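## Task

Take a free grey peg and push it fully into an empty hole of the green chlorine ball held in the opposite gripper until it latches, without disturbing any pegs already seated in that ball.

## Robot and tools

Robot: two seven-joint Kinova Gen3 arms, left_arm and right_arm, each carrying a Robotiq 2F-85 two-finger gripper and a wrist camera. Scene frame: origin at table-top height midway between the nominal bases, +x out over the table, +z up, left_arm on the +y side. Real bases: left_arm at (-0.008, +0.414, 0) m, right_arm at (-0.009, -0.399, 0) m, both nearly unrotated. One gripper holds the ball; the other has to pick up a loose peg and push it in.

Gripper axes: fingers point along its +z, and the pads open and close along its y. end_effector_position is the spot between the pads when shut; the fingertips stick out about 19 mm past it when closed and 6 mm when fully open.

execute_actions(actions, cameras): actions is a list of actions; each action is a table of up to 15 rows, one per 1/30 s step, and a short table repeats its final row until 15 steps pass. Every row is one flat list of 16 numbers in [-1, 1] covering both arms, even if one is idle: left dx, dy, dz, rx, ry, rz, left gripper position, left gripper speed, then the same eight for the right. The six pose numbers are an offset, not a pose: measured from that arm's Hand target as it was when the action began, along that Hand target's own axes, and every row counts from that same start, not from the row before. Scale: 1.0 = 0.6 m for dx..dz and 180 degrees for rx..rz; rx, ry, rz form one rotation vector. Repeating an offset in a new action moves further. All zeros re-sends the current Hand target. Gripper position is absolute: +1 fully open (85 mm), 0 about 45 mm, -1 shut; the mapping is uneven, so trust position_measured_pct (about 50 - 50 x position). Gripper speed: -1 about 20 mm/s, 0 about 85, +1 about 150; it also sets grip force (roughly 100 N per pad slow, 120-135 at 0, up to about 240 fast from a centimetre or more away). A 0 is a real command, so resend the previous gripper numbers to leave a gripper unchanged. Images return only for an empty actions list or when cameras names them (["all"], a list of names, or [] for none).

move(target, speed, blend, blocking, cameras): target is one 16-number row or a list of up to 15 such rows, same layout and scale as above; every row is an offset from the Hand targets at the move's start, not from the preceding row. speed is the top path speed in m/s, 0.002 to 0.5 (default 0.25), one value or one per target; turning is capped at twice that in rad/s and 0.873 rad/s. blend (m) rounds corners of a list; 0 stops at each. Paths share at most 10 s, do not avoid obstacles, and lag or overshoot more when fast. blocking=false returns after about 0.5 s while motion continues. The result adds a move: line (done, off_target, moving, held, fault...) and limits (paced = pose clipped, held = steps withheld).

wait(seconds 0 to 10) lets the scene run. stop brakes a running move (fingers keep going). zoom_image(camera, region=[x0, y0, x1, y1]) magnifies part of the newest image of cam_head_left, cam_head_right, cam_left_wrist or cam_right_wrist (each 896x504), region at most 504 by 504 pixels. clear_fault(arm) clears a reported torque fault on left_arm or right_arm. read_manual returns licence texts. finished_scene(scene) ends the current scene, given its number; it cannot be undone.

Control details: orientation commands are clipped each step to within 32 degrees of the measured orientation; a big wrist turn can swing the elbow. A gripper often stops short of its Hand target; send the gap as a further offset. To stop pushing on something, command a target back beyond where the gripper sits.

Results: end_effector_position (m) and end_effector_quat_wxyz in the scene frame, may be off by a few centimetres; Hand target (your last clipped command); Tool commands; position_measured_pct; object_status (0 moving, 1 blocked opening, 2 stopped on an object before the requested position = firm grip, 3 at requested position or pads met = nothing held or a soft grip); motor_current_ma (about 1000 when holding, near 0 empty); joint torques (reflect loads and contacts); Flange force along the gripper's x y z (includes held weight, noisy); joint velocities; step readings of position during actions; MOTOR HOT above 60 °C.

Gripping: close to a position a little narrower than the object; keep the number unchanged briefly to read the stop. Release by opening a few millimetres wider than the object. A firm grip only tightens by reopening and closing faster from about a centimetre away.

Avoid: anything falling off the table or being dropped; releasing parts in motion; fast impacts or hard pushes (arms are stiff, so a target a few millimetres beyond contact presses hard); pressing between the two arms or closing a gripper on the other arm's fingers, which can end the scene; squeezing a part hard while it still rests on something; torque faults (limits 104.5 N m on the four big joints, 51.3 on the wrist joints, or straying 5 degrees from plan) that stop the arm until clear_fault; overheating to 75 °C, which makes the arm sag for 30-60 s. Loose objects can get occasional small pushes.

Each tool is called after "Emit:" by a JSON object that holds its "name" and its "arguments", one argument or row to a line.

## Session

Emit:
{"name": "execute_actions", "arguments": {
  "actions": []
}}

Scene clock: 0.00 s.
left_arm: end_effector_position=(+0.3284, +0.0034, +0.1342) position_measured_pct=77.1 object_status=3 motor_current_ma=700 end_effector_quat_wxyz=(+0.381, +0.603, +0.576, -0.400) | right_arm: end_effector_position=(+0.4405, -0.4004, +0.2000) position_measured_pct=0.0 object_status=3 motor_current_ma=0 end_effector_quat_wxyz=(+0.000, +0.001, +1.000, +0.000)
Joint positions: left_arm=[2.699 -1.344 -1.958 2.089 -0.851 -0.058 0.884] | right_arm=[-0.055 0.432 0 1.657 0 1.053 1.516]
Joint velocities: within noise
Joint torques (N m): no reading
Motor temperatures (°C): left_arm=[25 28 22 25 32 35 35] | right_arm=[29 26 23 26 30 34 43]
Flange force (N): no reading
Hand target: left_arm +0.3284, +0.0034, +0.1342; +0.381, +0.603, +0.576, -0.400 | right_arm +0.4405, -0.4004, +0.2000; +0.000, +0.001, +1.000, +0.000
Tool commands: left_gripper/position=-0.662745 left_gripper/speed=+1.0 right_gripper/position=+1.0 right_gripper/speed=+1.0

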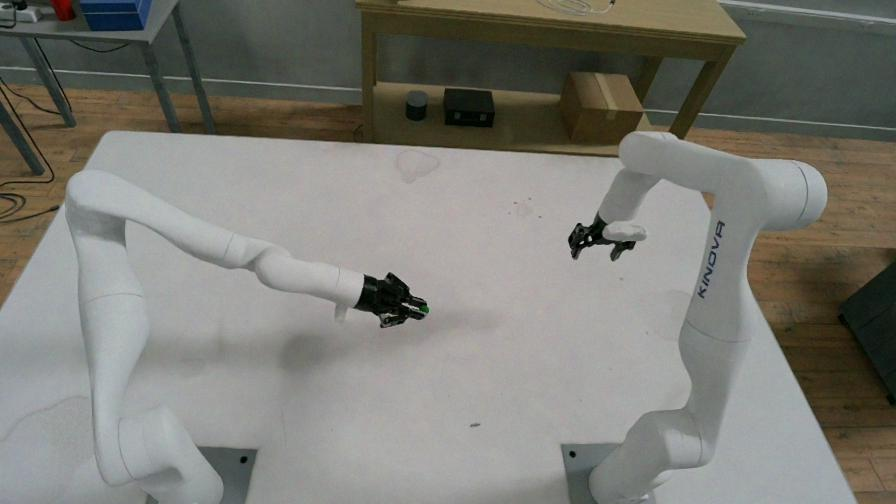

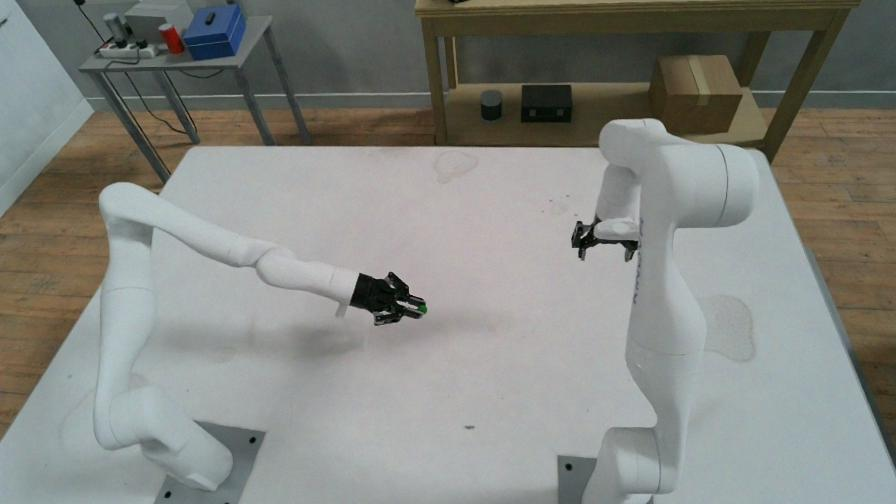

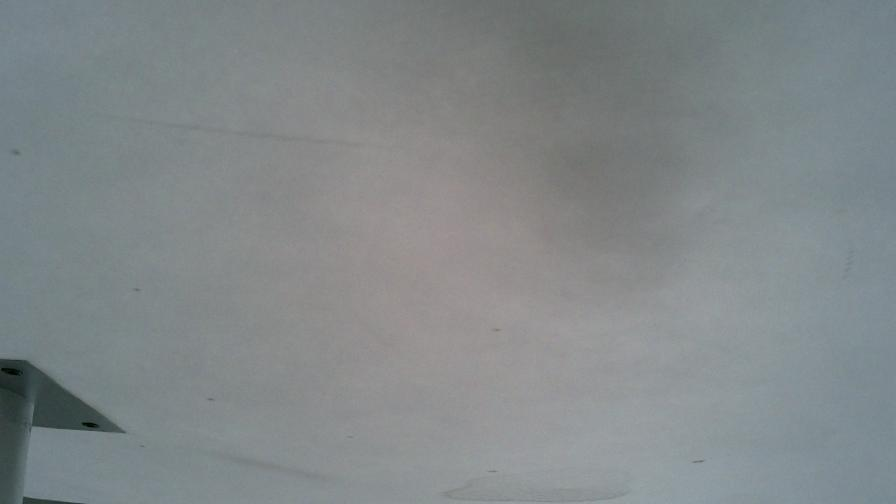

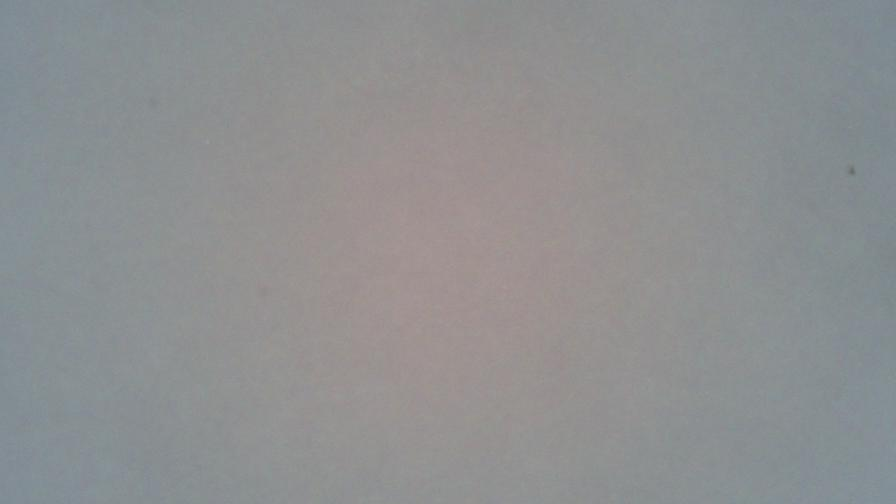

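Emit:
{"name": "move", "arguments": {
  "target": [0,0,0,0,0,0,-0.74,1,0.5425,0.3657,-0.0333,0,0,0.5,-0.45,0],
  "cameras": ["cam_right_wrist"]
}}

Scene clock: 22.47 s.
left_arm: end_effector_position=(+0.3284, +0.0034, +0.1342) position_measured_pct=77.1 object_status=2 motor_current_ma=1000 end_effector_quat_wxyz=(+0.381, +0.603, +0.576, -0.400) | right_arm: end_effector_position=(+0.1156, -0.1801, +0.2200) position_measured_pct=72.7 object_status=3 motor_current_ma=0 end_effector_quat_wxyz=(+0.000, +0.708, +0.706, +0.000)
Joint positions: left_arm=[2.699 -1.344 -1.958 2.089 -0.851 -0.058 0.884] | right_arm=[-0.837 -0.017 -0.309 2.175 -0.006 0.983 -1.143]
Joint torques (N m): left_arm=[-1.42 14.16 9.18 1.73 -0.32 -2.52 0.1] | right_arm=[-1.35 -7.5 -1.26 -5.79 -0.09 -0.43 0.19]
Flange force (N): left_arm=[-2.8 6.5 4.9] | right_arm=[2.4 6.3 -5.2]
Hand target: left_arm +0.3284, +0.0034, +0.1342; +0.381, +0.603, +0.576, -0.400 | right_arm +0.1156, -0.1801, +0.2200; +0.000, +0.708, +0.706, +0.000
Off the commanded pose: left_arm 0.000 m, 0 deg | right_arm 0.000 m, 0 deg.
move: done
Images, in order (width x height): cam_right_wrist 896x504.

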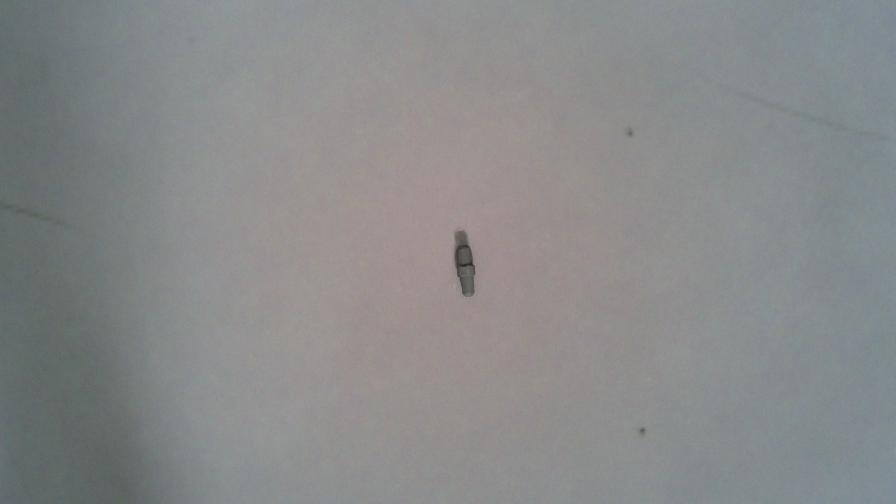

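Emit:
{"name": "zoom_image", "arguments": {
  "camera": "cam_right_wrist",
  "region": [420, 215, 510, 305]
}}

Scaled by 5.600 from the camera's 896x504 image, which has a finer 1280x720 frame.

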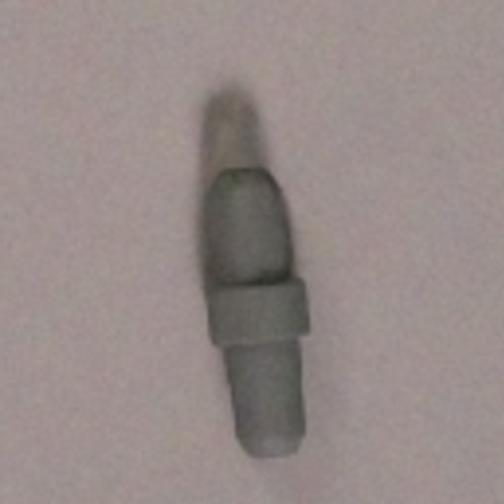

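Emit:
{"name": "move", "arguments": {
  "target": [0,0,0,0,0,0,-0.74,1,0.064,0.0132,0.2333,0,0,-0.025,-0.45,0],
  "cameras": ["cam_right_wrist"]
}}

Emit:
{"name": "zoom_image", "arguments": {
  "camera": "cam_right_wrist",
  "region": [390, 384, 510, 504]
}}

Scene clock: 38.00 s.
left_arm: end_effector_position=(+0.3284, +0.0034, +0.1342) position_measured_pct=77.1 object_status=2 motor_current_ma=1000 end_effector_quat_wxyz=(+0.381, +0.603, +0.576, -0.400) | right_arm: end_effector_position=(+0.1236, -0.1418, +0.0800) position_measured_pct=72.7 object_status=3 motor_current_ma=0 end_effector_quat_wxyz=(+0.000, +0.680, +0.733, +0.000)
Joint positions: left_arm=[2.699 -1.344 -1.958 2.089 -0.851 -0.058 0.884] | right_arm=[-0.961 0.388 -0.278 2.318 0.236 0.46 -1.353]
Joint torques (N m): left_arm=[-1.45 14.14 9.19 1.74 -0.31 -2.52 0.11] | right_arm=[-1.34 -12.03 -1.77 -2.18 -0.07 -0.4 0.16]
Flange force (N): left_arm=[-2.9 6.4 5.0] | right_arm=[3.7 7.1 -1.3]
Hand target: left_arm +0.3284, +0.0034, +0.1342; +0.381, +0.603, +0.576, -0.400 | right_arm +0.1236, -0.1418, +0.0800; +0.000, +0.680, +0.733, +0.000
Off the commanded pose: left_arm 0.000 m, 0 deg | right_arm 0.000 m, 0 deg.
move: done
Images, in order (width x height): cam_right_wrist 896x504.

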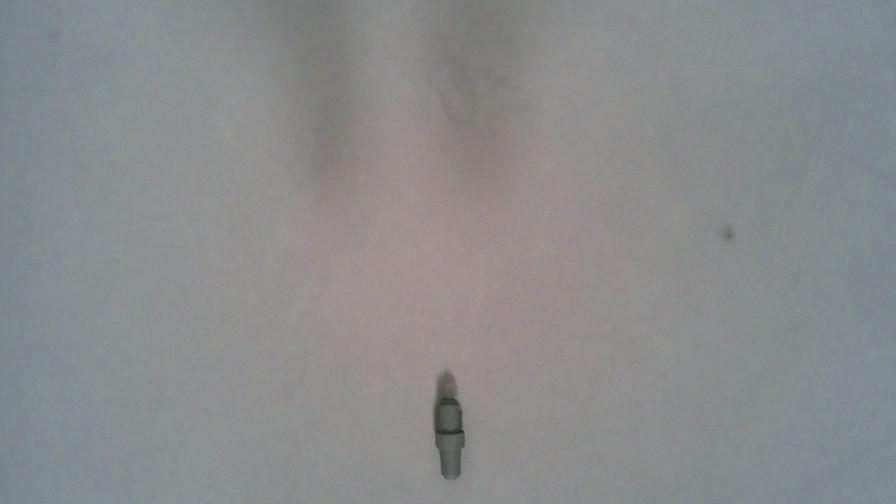

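Scaled by 4.200 from the camera's 896x504 image, which has a finer 1280x720 frame.

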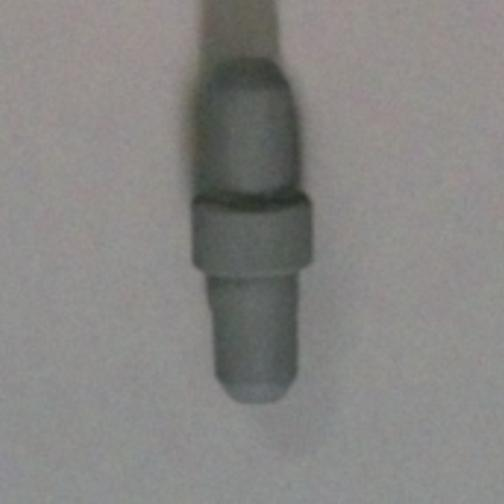

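Emit:
{"name": "move", "arguments": {
  "target": [
    [0,0,0,0,0,0,-0.74,1,0,0,0.09,0,0,0,-0.45,0],
    [0,0,0,0,0,0,-0.74,1,0,0,0.0995,0,0,0,-0.45,0]
  ],
  "speed": [0.12,0.01]
}}

Scene clock: 46.53 s.
left_arm: end_effector_position=(+0.3284, +0.0034, +0.1342) position_measured_pct=77.1 object_status=2 motor_current_ma=1000 end_effector_quat_wxyz=(+0.381, +0.603, +0.576, -0.400) | right_arm: end_effector_position=(+0.1236, -0.1417, +0.0203) position_measured_pct=72.7 object_status=3 motor_current_ma=0 end_effector_quat_wxyz=(+0.000, +0.680, +0.733, +0.000)
Joint positions: left_arm=[2.699 -1.344 -1.958 2.089 -0.851 -0.058 0.884] | right_arm=[-1.075 0.569 -0.141 2.37 0.354 0.221 -1.462]
Joint torques (N m): left_arm=[-1.43 14.17 9.15 1.63 -0.26 -2.57 0.1] | right_arm=[-1.33 -13.47 -1.46 -0.11 -0.07 -0.42 0.16]
Flange force (N): left_arm=[-2.8 6.5 4.6] | right_arm=[3.8 7.4 0.2]
Hand target: left_arm +0.3284, +0.0034, +0.1342; +0.381, +0.603, +0.576, -0.400 | right_arm +0.1236, -0.1417, +0.0203; +0.000, +0.680, +0.733, +0.000
Off the commanded pose: left_arm 0.000 m, 0 deg | right_arm 0.000 m, 0 deg.
move: done

Emit:
{"name": "move", "arguments": {
  "target": [
    [0,0,0,0,0,0,-0.74,1,0,0,-0.0003,0,0,0,-0.9,-1],
    [0,0,0,0,0,0,-0.74,1,0,0,-0.007,0,0,0,-0.9,-1],
    [0,0,0,0,0,0,-0.74,1,0,0,-0.007,0,0,0,-0.95,-1],
    [0,0,0,0,0,0,-0.74,1,0,0,-0.1,0,0,0,-0.95,-1]
  ],
  "speed": [0.02,0.02,0.02,0.12],
  "cameras": ["cam_right_wrist"]
}}

Emit:
{"name": "zoom_image", "arguments": {
  "camera": "cam_right_wrist",
  "region": [390, 384, 510, 504]
}}

Scene clock: 56.87 s.
left_arm: end_effector_position=(+0.3284, +0.0034, +0.1342) position_measured_pct=77.1 object_status=2 motor_current_ma=1000 end_effector_quat_wxyz=(+0.381, +0.603, +0.576, -0.400) | right_arm: end_effector_position=(+0.1236, -0.1418, +0.0803) position_measured_pct=96.5 object_status=2 motor_current_ma=1000 end_effector_quat_wxyz=(+0.000, +0.680, +0.733, +0.000)
Joint positions: left_arm=[2.699 -1.344 -1.958 2.089 -0.851 -0.058 0.884] | right_arm=[-0.957 0.388 -0.283 2.317 0.239 0.462 -1.357]
Joint torques (N m): left_arm=[-1.43 14.14 9.21 1.7 -0.32 -2.52 0.11] | right_arm=[-1.27 -11.96 -1.81 -2.23 -0.01 -0.39 0.13]
Flange force (N): left_arm=[-2.8 6.2 5.0] | right_arm=[3.6 6.8 -1.4]
Hand target: left_arm +0.3284, +0.0034, +0.1342; +0.381, +0.603, +0.576, -0.400 | right_arm +0.1236, -0.1417, +0.0803; +0.000, +0.680, +0.733, +0.000
Off the commanded pose: left_arm 0.000 m, 0 deg | right_arm 0.000 m, 0 deg.
move: done
Images, in order (width x height): cam_right_wrist 896x504.

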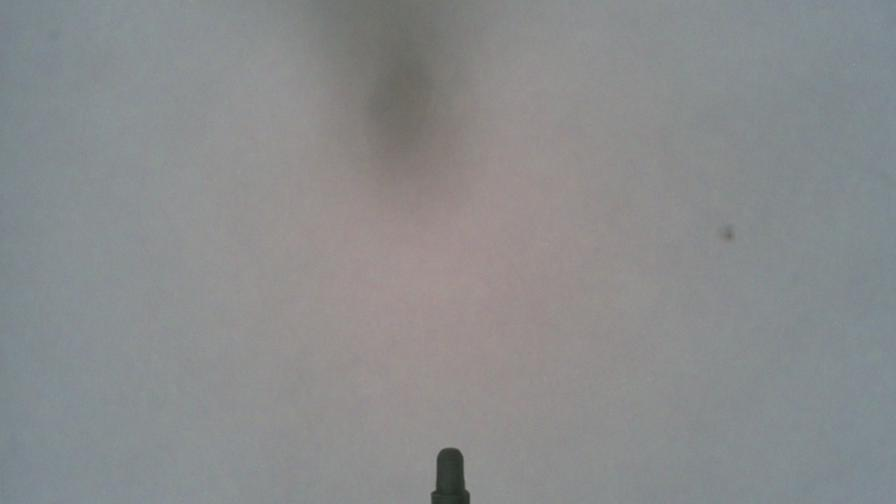

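Scaled by 4.200 from the camera's 896x504 image, which has a finer 1280x720 frame.

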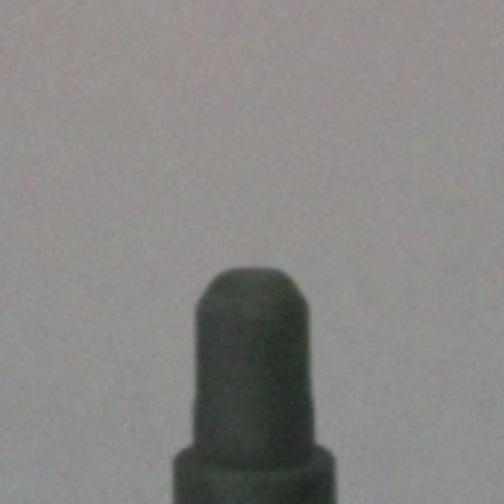

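Emit:
{"name": "move", "arguments": {
  "target": [0,0,0,0,0,0,-0.74,1,0.0808,0.3453,-0.0263,-0.0186,0.3051,0.0357,-0.95,-1],
  "cameras": ["cam_right_wrist"]
}}

Emit:
{"name": "zoom_image", "arguments": {
  "camera": "cam_right_wrist",
  "region": [370, 180, 530, 340]
}}

Scene clock: 85.93 s.
left_arm: end_effector_position=(+0.3284, +0.0034, +0.1342) position_measured_pct=77.1 object_status=2 motor_current_ma=1000 end_effector_quat_wxyz=(+0.381, +0.603, +0.576, -0.400) | right_arm: end_effector_position=(+0.3265, -0.0777, +0.0961) position_measured_pct=96.5 object_status=2 motor_current_ma=1000 end_effector_quat_wxyz=(-0.319, +0.641, +0.613, +0.334)
Joint positions: left_arm=[2.699 -1.344 -1.958 2.089 -0.851 -0.058 0.884] | right_arm=[0.447 1.094 -1.076 2.228 0.485 -0.084 -0.67]
Joint torques (N m): left_arm=[-1.41 14.21 9.17 1.67 -0.29 -2.54 0.08] | right_arm=[-1.34 -14.45 -8.35 0.26 0.13 -1.91 0.2]
Flange force (N): left_arm=[-2.7 6.5 4.7] | right_arm=[-2.6 7.8 -2.3]
Hand target: left_arm +0.3284, +0.0034, +0.1342; +0.381, +0.603, +0.576, -0.400 | right_arm +0.3265, -0.0777, +0.0961; -0.319, +0.641, +0.613, +0.334
Off the commanded pose: left_arm 0.000 m, 0 deg | right_arm 0.000 m, 0 deg.
move: done
Images, in order (width x height): cam_right_wrist 896x504.

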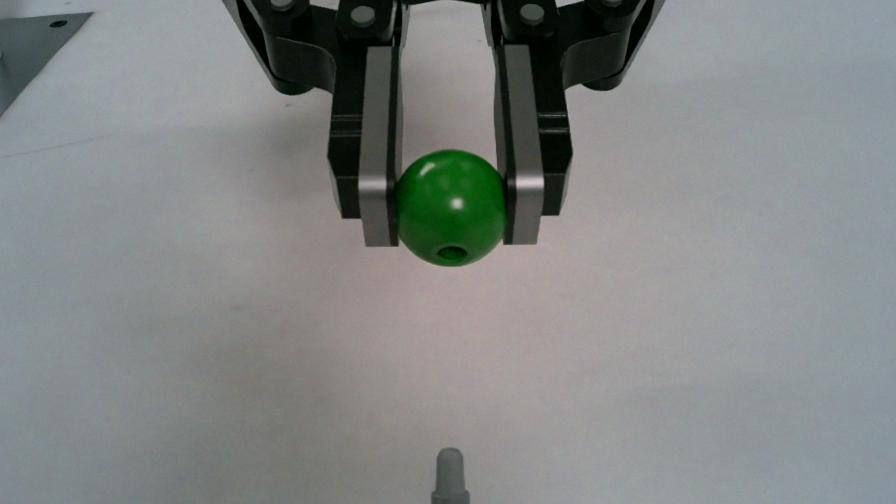

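Scaled by 3.150 from the camera's 896x504 image, which has a finer 1280x720 frame.

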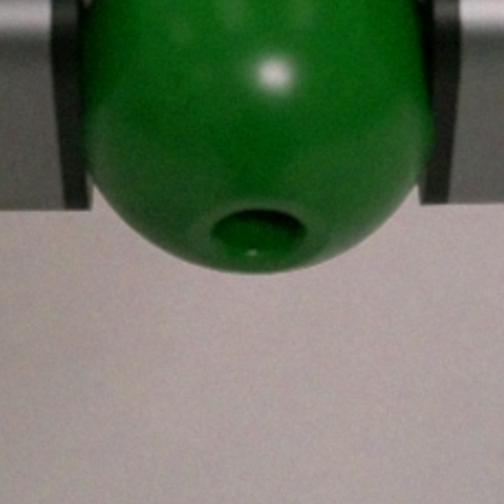

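Emit:
{"name": "move", "arguments": {
  "target": [0,0,0,0,0,0,-0.74,1,0.0682,0.0005,0.002,0,-0.172,0,-0.95,-1],
  "speed": 0.08,
  "cameras": ["cam_right_wrist"]
}}

Emit:
{"name": "zoom_image", "arguments": {
  "camera": "cam_right_wrist",
  "region": [370, 384, 520, 504]
}}

Scene clock: 109.43 s.
left_arm: end_effector_position=(+0.3284, +0.0034, +0.1342) position_measured_pct=77.1 object_status=2 motor_current_ma=1000 end_effector_quat_wxyz=(+0.381, +0.603, +0.576, -0.400) | right_arm: end_effector_position=(+0.3279, -0.0533, +0.1289) position_measured_pct=96.5 object_status=2 motor_current_ma=1000 end_effector_quat_wxyz=(-0.144, +0.707, +0.676, +0.151)
Joint positions: left_arm=[2.699 -1.344 -1.958 2.089 -0.851 -0.058 0.884] | right_arm=[-0.095 0.608 -0.794 1.946 0.285 0.449 -1.008]
Joint torques (N m): left_arm=[-1.43 14.17 9.2 1.76 -0.29 -2.55 0.1] | right_arm=[-1.15 -15.66 -5.06 -4.62 -0.36 -1.43 0.18]
Flange force (N): left_arm=[-2.8 6.7 4.9] | right_arm=[2.5 7.3 -0.3]
Hand target: left_arm +0.3284, +0.0034, +0.1342; +0.381, +0.603, +0.576, -0.400 | right_arm +0.3279, -0.0533, +0.1289; -0.144, +0.707, +0.676, +0.151
Off the commanded pose: left_arm 0.000 m, 0 deg | right_arm 0.000 m, 0 deg.
move: done
Images, in order (width x height): cam_right_wrist 896x504.

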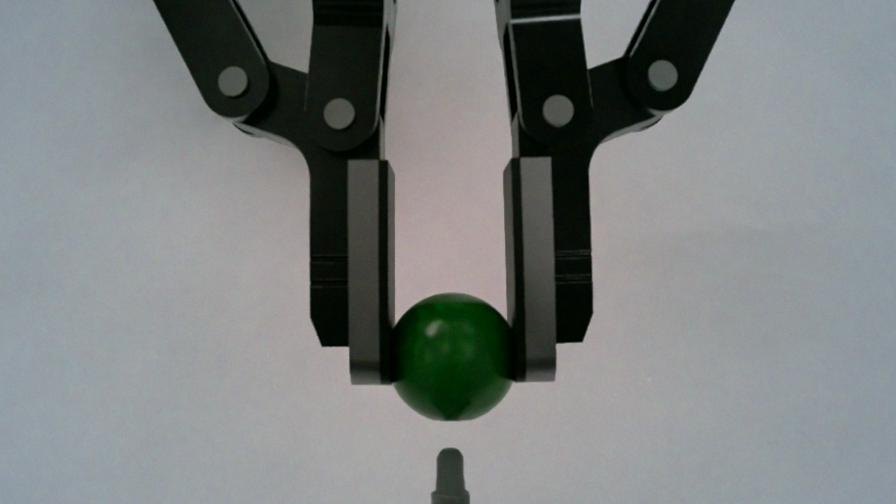

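Scaled by 3.360 from the camera's 896x504 image, which has a finer 1280x720 frame.

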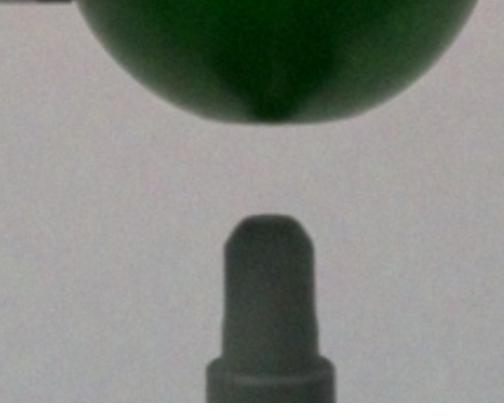

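Emit:
{"name": "move", "arguments": {
  "target": [
    [0,0,0,0,0,0,-0.74,1,0,0.0004,-0.002,0,0,0,-0.95,-1],
    [0,0,0,0,0,0,-0.74,1,0.0105,0.0004,-0.0019,0,0,0,-0.95,-1]
  ],
  "speed": 0.012,
  "cameras": ["cam_right_wrist"]
}}

Emit:
{"name": "zoom_image", "arguments": {
  "camera": "cam_right_wrist",
  "region": [370, 384, 520, 504]
}}

Scene clock: 133.47 s.
left_arm: end_effector_position=(+0.3284, +0.0034, +0.1342) position_measured_pct=77.1 object_status=2 motor_current_ma=1000 end_effector_quat_wxyz=(+0.381, +0.603, +0.576, -0.400) | right_arm: end_effector_position=(+0.3284, -0.0480, +0.1325) position_measured_pct=96.5 object_status=2 motor_current_ma=1000 end_effector_quat_wxyz=(-0.144, +0.707, +0.676, +0.151)
Joint positions: left_arm=[2.699 -1.344 -1.958 2.089 -0.851 -0.058 0.884] | right_arm=[-0.107 0.606 -0.794 1.932 0.283 0.462 -1.015]
Joint torques (N m): left_arm=[-1.13 13.9 8.57 1.49 -0.29 -2.32 0.09] | right_arm=[-1.82 -16.37 -5.85 -5.46 -0.51 -1.87 0.19]
Flange force (N): left_arm=[-3.9 6.1 3.1] | right_arm=[0.4 7.7 0.1]
Hand target: left_arm +0.3284, +0.0034, +0.1342; +0.381, +0.603, +0.576, -0.400 | right_arm +0.3284, -0.0480, +0.1325; -0.144, +0.707, +0.676, +0.151
Off the commanded pose: left_arm 0.000 m, 0 deg | right_arm 0.000 m, 0 deg.
move: done
Images, in order (width x height): cam_right_wrist 896x504.

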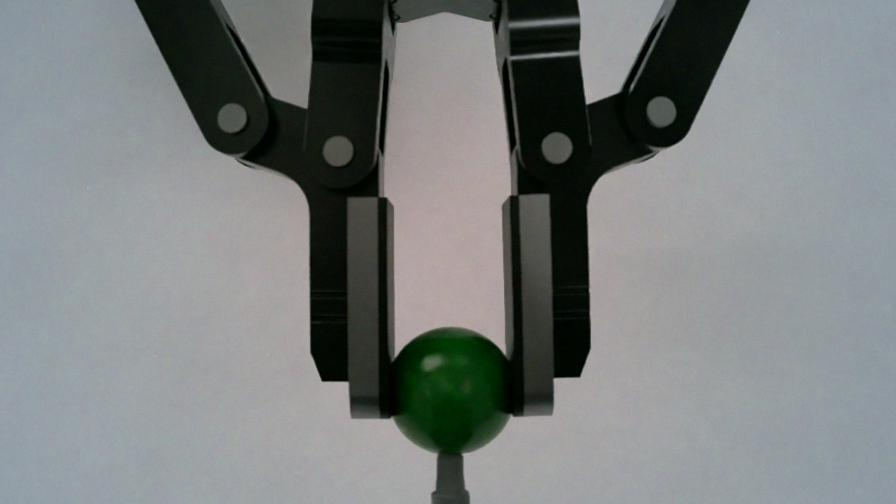

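Scaled by 3.360 from the camera's 896x504 image, which has a finer 1280x720 frame.

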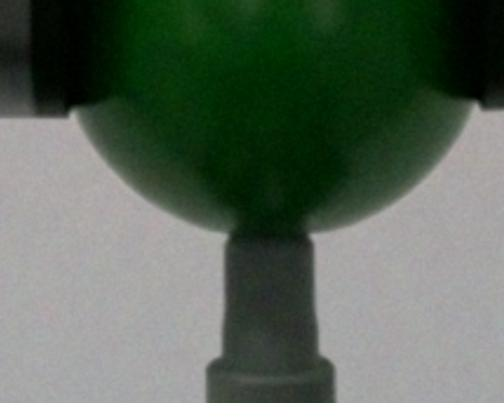

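Emit:
{"name": "move", "arguments": {
  "target": [0,0,0,0,0,0,-0.74,1,0.0025,0,0.0001,0,0,0,-0.95,-1],
  "speed": 0.012
}}

Scene clock: 137.77 s.
left_arm: end_effector_position=(+0.3284, +0.0034, +0.1342) position_measured_pct=77.1 object_status=2 motor_current_ma=1000 end_effector_quat_wxyz=(+0.381, +0.603, +0.576, -0.400) | right_arm: end_effector_position=(+0.3285, -0.0466, +0.1331) position_measured_pct=96.5 object_status=2 motor_current_ma=1000 end_effector_quat_wxyz=(-0.144, +0.707, +0.676, +0.151)
Joint positions: left_arm=[2.699 -1.344 -1.958 2.089 -0.851 -0.058 0.884] | right_arm=[-0.11 0.606 -0.793 1.928 0.283 0.464 -1.018]
Joint torques (N m): left_arm=[-1.51 13.63 7.29 0.62 -0.21 -2.04 0.07] | right_arm=[-2.51 -17.21 -6.99 -5.9 -0.79 -2.13 0.21]
Flange force (N): left_arm=[-6.1 4.6 1.6] | right_arm=[-1.2 9.0 2.3]
Hand target: left_arm +0.3284, +0.0034, +0.1342; +0.381, +0.603, +0.576, -0.400 | right_arm +0.3285, -0.0466, +0.1331; -0.144, +0.707, +0.676, +0.151
Off the commanded pose: left_arm 0.000 m, 0 deg | right_arm 0.000 m, 0 deg.
move: done

Emit:
{"name": "move", "arguments": {
  "target": [0,0,0,0,0,0,-0.74,1,0.0025,0.0003,0.0006,0,0,0,-0.95,-1],
  "speed": 0.012,
  "cameras": ["cam_right_wrist"]
}}

Emit:
{"name": "zoom_image", "arguments": {
  "camera": "cam_right_wrist",
  "region": [370, 384, 520, 504]
}}

Scene clock: 143.93 s.
left_arm: end_effector_position=(+0.3284, +0.0034, +0.1342) position_measured_pct=77.1 object_status=2 motor_current_ma=1000 end_effector_quat_wxyz=(+0.381, +0.603, +0.576, -0.400) | right_arm: end_effector_position=(+0.3287, -0.0451, +0.1333) position_measured_pct=96.5 object_status=2 motor_current_ma=1000 end_effector_quat_wxyz=(-0.144, +0.707, +0.676, +0.151)
Joint positions: left_arm=[2.699 -1.344 -1.958 2.089 -0.851 -0.058 0.884] | right_arm=[-0.115 0.607 -0.791 1.925 0.283 0.466 -1.02]
Joint torques (N m): left_arm=[-1.76 13.86 7.81 1.54 -0.23 -1.97 0.12] | right_arm=[-1.31 -16.74 -5.4 -5.18 -0.43 -1.56 0.19]
Flange force (N): left_arm=[-5.2 6.0 4.4] | right_arm=[1.7 7.9 1.5]
Hand target: left_arm +0.3284, +0.0034, +0.1342; +0.381, +0.603, +0.576, -0.400 | right_arm +0.3287, -0.0451, +0.1333; -0.144, +0.707, +0.676, +0.151
Off the commanded pose: left_arm 0.000 m, 0 deg | right_arm 0.000 m, 0 deg.
move: done
Images, in order (width x height): cam_right_wrist 896x504.

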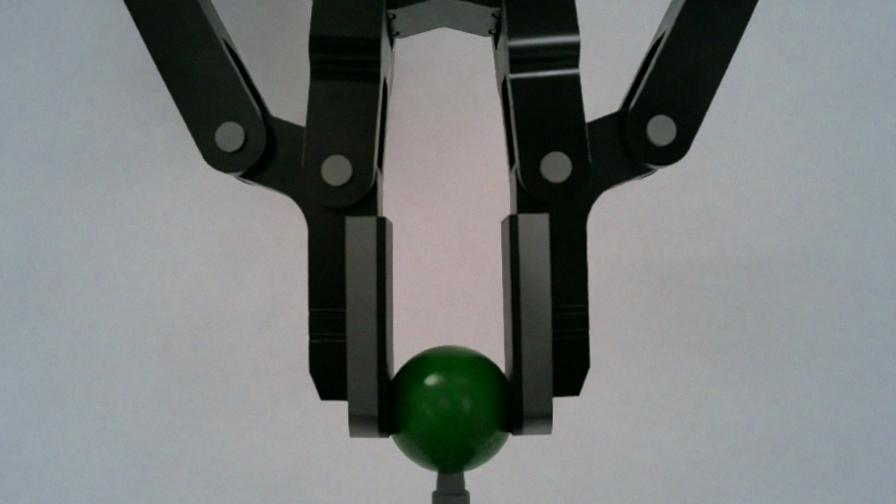

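Scaled by 3.360 from the camera's 896x504 image, which has a finer 1280x720 frame.

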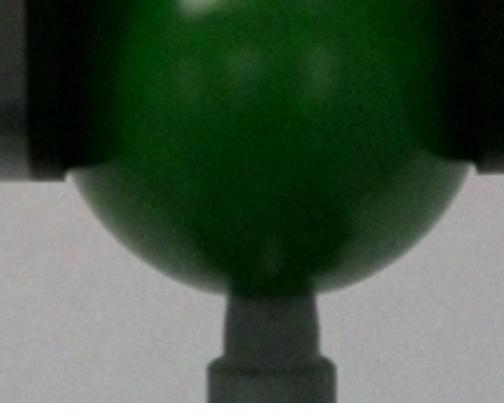

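Emit:
{"name": "move", "arguments": {
  "target": [
    [0,0,0,0,0,0,-0.74,1,0,0,0.0004,0,0,0,-0.95,-1],
    [0,0,0,0,0,0,-0.74,1,0.0045,0,0.0008,0,0,0,-0.95,-1]
  ],
  "speed": 0.012,
  "cameras": ["cam_right_wrist"]
}}

Emit:
{"name": "zoom_image", "arguments": {
  "camera": "cam_right_wrist",
  "region": [370, 384, 520, 504]
}}

Scene clock: 152.33 s.
left_arm: end_effector_position=(+0.3284, +0.0034, +0.1342) position_measured_pct=77.1 object_status=2 motor_current_ma=1000 end_effector_quat_wxyz=(+0.381, +0.603, +0.576, -0.400) | right_arm: end_effector_position=(+0.3289, -0.0424, +0.1340) position_measured_pct=96.5 object_status=2 motor_current_ma=1000 end_effector_quat_wxyz=(-0.144, +0.707, +0.676, +0.151)
Joint positions: left_arm=[2.699 -1.344 -1.958 2.089 -0.851 -0.058 0.884] | right_arm=[-0.122 0.607 -0.789 1.919 0.283 0.469 -1.024]
Joint torques (N m): left_arm=[-1.72 14.07 8.46 1.09 -0.27 -2.39 0.1] | right_arm=[-1.73 -16.38 -5.75 -4.93 -0.53 -1.6 0.17]
Flange force (N): left_arm=[-4.0 5.3 4.1] | right_arm=[1.6 8.5 0.4]
Hand target: left_arm +0.3284, +0.0034, +0.1342; +0.381, +0.603, +0.576, -0.400 | right_arm +0.3288, -0.0424, +0.1340; -0.144, +0.707, +0.676, +0.151
Off the commanded pose: left_arm 0.000 m, 0 deg | right_arm 0.000 m, 0 deg.
move: done
Images, in order (width x height): cam_right_wrist 896x504.

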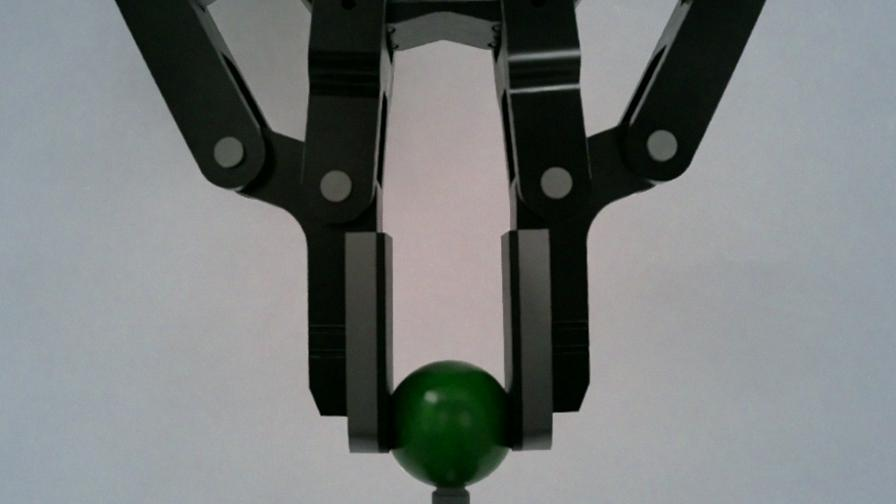

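Scaled by 3.360 from the camera's 896x504 image, which has a finer 1280x720 frame.

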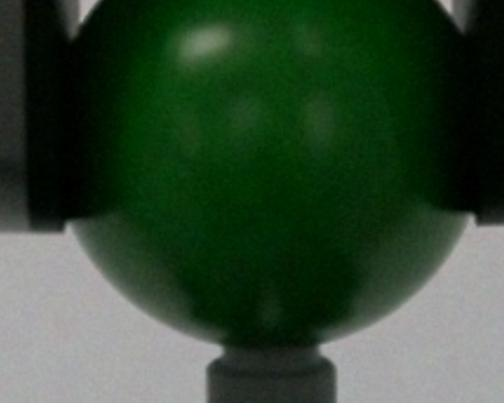

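Emit:
{"name": "move", "arguments": {
  "target": [
    [0,0,0,0,0,0,-0.74,1,0.003,0,0.0002,0,0,0,-0.95,-1],
    [0,0,0,0,0,0,-0.74,1,0.0125,0,0.0004,0,0,0,-0.95,-1]
  ],
  "speed": 0.012,
  "cameras": ["cam_right_wrist"]
}}

Emit:
{"name": "zoom_image", "arguments": {
  "camera": "cam_right_wrist",
  "region": [370, 384, 520, 504]
}}

Scene clock: 158.23 s.
left_arm: end_effector_position=(+0.3284, +0.0035, +0.1341) position_measured_pct=77.1 object_status=2 motor_current_ma=1000 end_effector_quat_wxyz=(+0.381, +0.603, +0.576, -0.400) | right_arm: end_effector_position=(+0.3292, -0.0357, +0.1367) position_measured_pct=96.5 object_status=2 motor_current_ma=1000 end_effector_quat_wxyz=(-0.144, +0.707, +0.676, +0.150)
Joint positions: left_arm=[2.699 -1.344 -1.958 2.089 -0.851 -0.058 0.884] | right_arm=[-0.14 0.608 -0.785 1.902 0.282 0.48 -1.035]
Joint torques (N m): left_arm=[12.96 9.31 10.07 -3.2 -0.22 -4.48 0.12] | right_arm=[-18.68 -23.47 -26.41 -22.08 -5.11 -14.42 0.23]
Flange force (N): left_arm=[-0.6 0.7 -46.9] | right_arm=[-46.8 14.7 -4.4]
Hand target: left_arm +0.3284, +0.0034, +0.1342; +0.381, +0.603, +0.576, -0.400 | right_arm +0.3292, -0.0355, +0.1368; -0.144, +0.707, +0.676, +0.151
Off the commanded pose: left_arm 0.000 m, 0 deg | right_arm 0.000 m, 0 deg.
move: done
Images, in order (width x height): cam_right_wrist 896x504.

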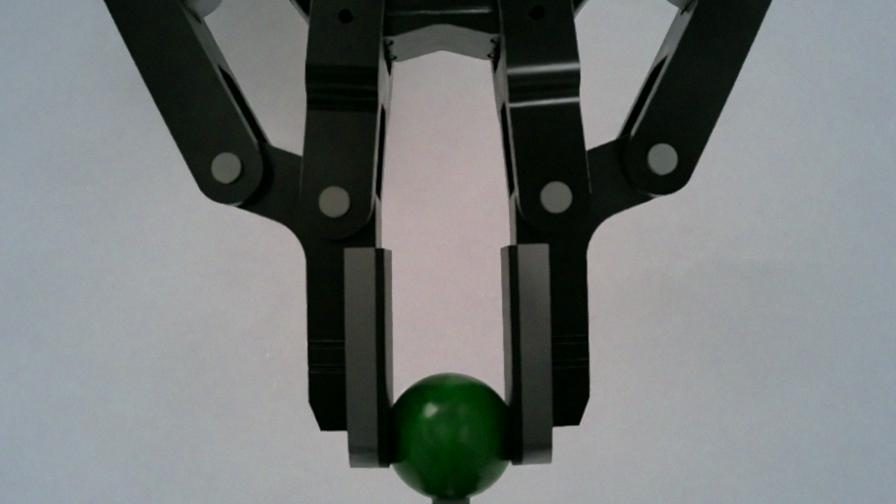

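Scaled by 3.360 from the camera's 896x504 image, which has a finer 1280x720 frame.

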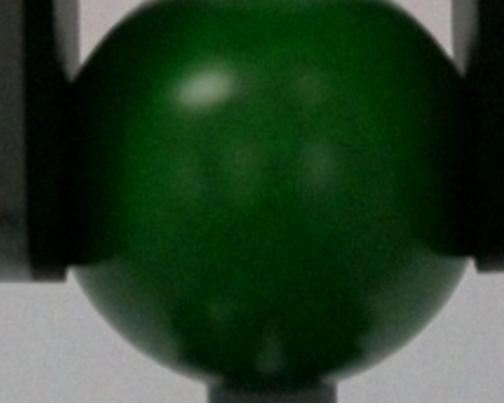

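Emit:
{"name": "move", "arguments": {
  "target": [
    [0,0,0,0,0,0,-0.74,1,0.0028,0,0.0001,0,0,0,-0.95,-1],
    [0,0,0,0,0,0,-0.74,1,-0.0097,-0.0003,-0.0003,0,0,0,-0.95,-1]
  ],
  "speed": 0.02,
  "cameras": ["cam_right_wrist"]
}}

Emit:
{"name": "zoom_image", "arguments": {
  "camera": "cam_right_wrist",
  "region": [370, 384, 520, 504]
}}

Scene clock: 167.03 s.
left_arm: end_effector_position=(+0.3283, +0.0033, +0.1342) position_measured_pct=77.1 object_status=2 motor_current_ma=1000 end_effector_quat_wxyz=(+0.381, +0.603, +0.576, -0.400) | right_arm: end_effector_position=(+0.3287, -0.0406, +0.1349) position_measured_pct=96.5 object_status=2 motor_current_ma=1000 end_effector_quat_wxyz=(-0.144, +0.707, +0.676, +0.151)
Joint positions: left_arm=[2.7 -1.344 -1.958 2.089 -0.851 -0.058 0.884] | right_arm=[-0.127 0.607 -0.789 1.915 0.283 0.471 -1.027]
Joint torques (N m): left_arm=[-2.63 14.19 8.09 0.14 -0.24 -2.59 0.14] | right_arm=[-2.71 -16.37 -6.27 -4.42 -0.72 -1.45 0.19]
Flange force (N): left_arm=[-4.8 3.6 4.7] | right_arm=[0.6 10.6 -0.4]
Hand target: left_arm +0.3284, +0.0034, +0.1342; +0.381, +0.603, +0.576, -0.400 | right_arm +0.3287, -0.0409, +0.1346; -0.144, +0.707, +0.676, +0.151
Off the commanded pose: left_arm 0.000 m, 0 deg | right_arm 0.000 m, 0 deg.
move: done
Images, in order (width x height): cam_right_wrist 896x504.

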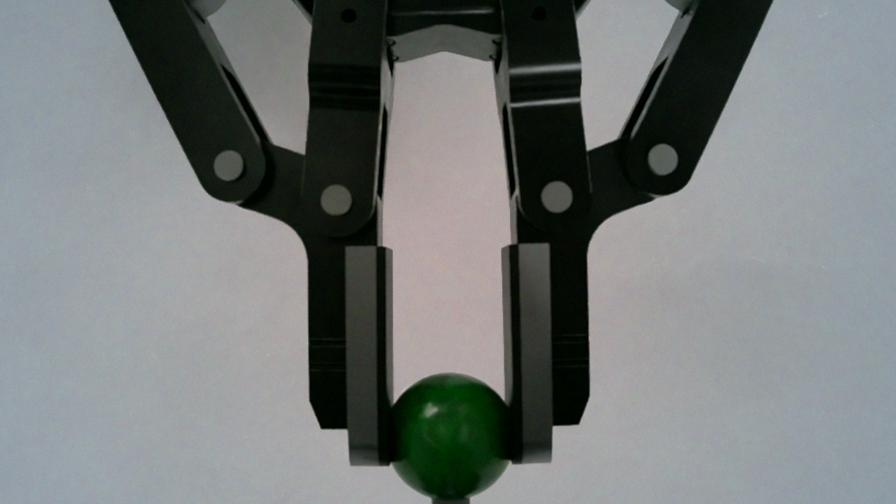

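Scaled by 3.360 from the camera's 896x504 image, which has a finer 1280x720 frame.

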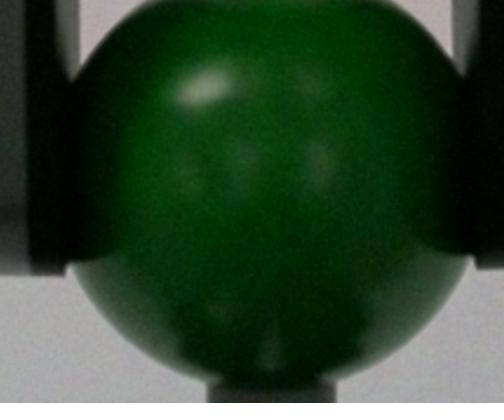

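Emit:
{"name": "move", "arguments": {
  "target": [
    [0,0,0,0,0,0,-0.74,1,0,0.0004,0,0,0,0,-0.95,-1],
    [0,0,0,0,0,0,-0.74,1,0,0.0004,0,0,0,0,-0.6,-1],
    [0,0,0,0,0,0,-0.74,1,-0.0718,0,0,0,0,0,-0.6,-1],
    [0,0,0,0,0,0,-0.74,1,-0.0718,0,0.0035,0,0.038,0,-0.6,-1]
  ],
  "speed": [0.02,0.02,0.08,0.08],
  "cameras": ["cam_right_wrist"]
}}

Emit:
{"name": "zoom_image", "arguments": {
  "camera": "cam_right_wrist",
  "region": [410, 230, 490, 320]
}}

Scene clock: 178.60 s.
left_arm: end_effector_position=(+0.3284, +0.0034, +0.1342) position_measured_pct=77.1 object_status=2 motor_current_ma=1000 end_effector_quat_wxyz=(+0.381, +0.603, +0.576, -0.400) | right_arm: end_effector_position=(+0.3270, -0.0793, +0.1152) position_measured_pct=80.1 object_status=3 motor_current_ma=0 end_effector_quat_wxyz=(-0.184, +0.697, +0.666, +0.192)
Joint positions: left_arm=[2.699 -1.344 -1.958 2.089 -0.851 -0.058 0.884] | right_arm=[0.106 0.67 -0.896 2.075 0.288 0.274 -0.888]
Joint torques (N m): left_arm=[-1.42 14.1 9.2 1.69 -0.29 -2.52 0.08] | right_arm=[-1.38 -14.68 -5.66 -3.63 -0.31 -1.58 0.19]
Flange force (N): left_arm=[-2.9 6.1 4.9] | right_arm=[0.4 7.8 -1.4]
Hand target: left_arm +0.3284, +0.0034, +0.1342; +0.381, +0.603, +0.576, -0.400 | right_arm +0.3270, -0.0793, +0.1152; -0.184, +0.697, +0.666, +0.192
Off the commanded pose: left_arm 0.000 m, 0 deg | right_arm 0.000 m, 0 deg.
move: done
Images, in order (width x height): cam_right_wrist 896x504.

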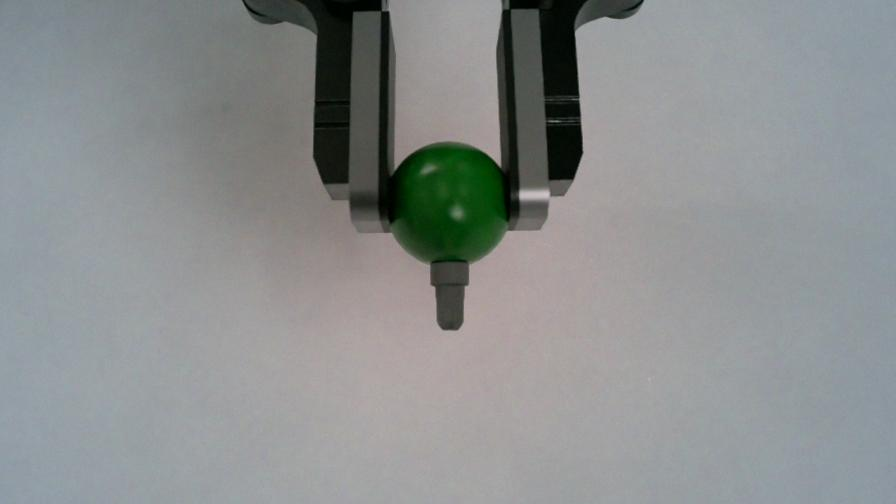

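Scaled by 5.600 from the camera's 896x504 image, which has a finer 1280x720 frame.

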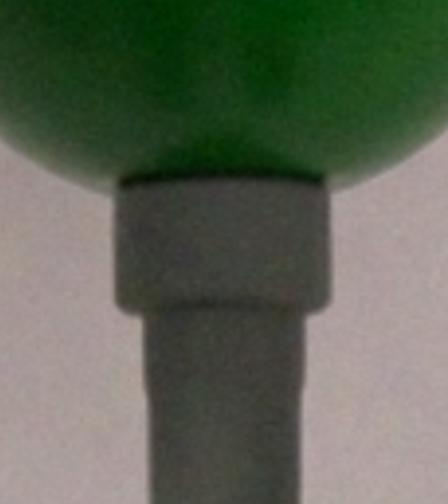

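Emit:
{"name": "finished_scene", "arguments": {
  "scene": 2
}}

The scene is finished: the task was done.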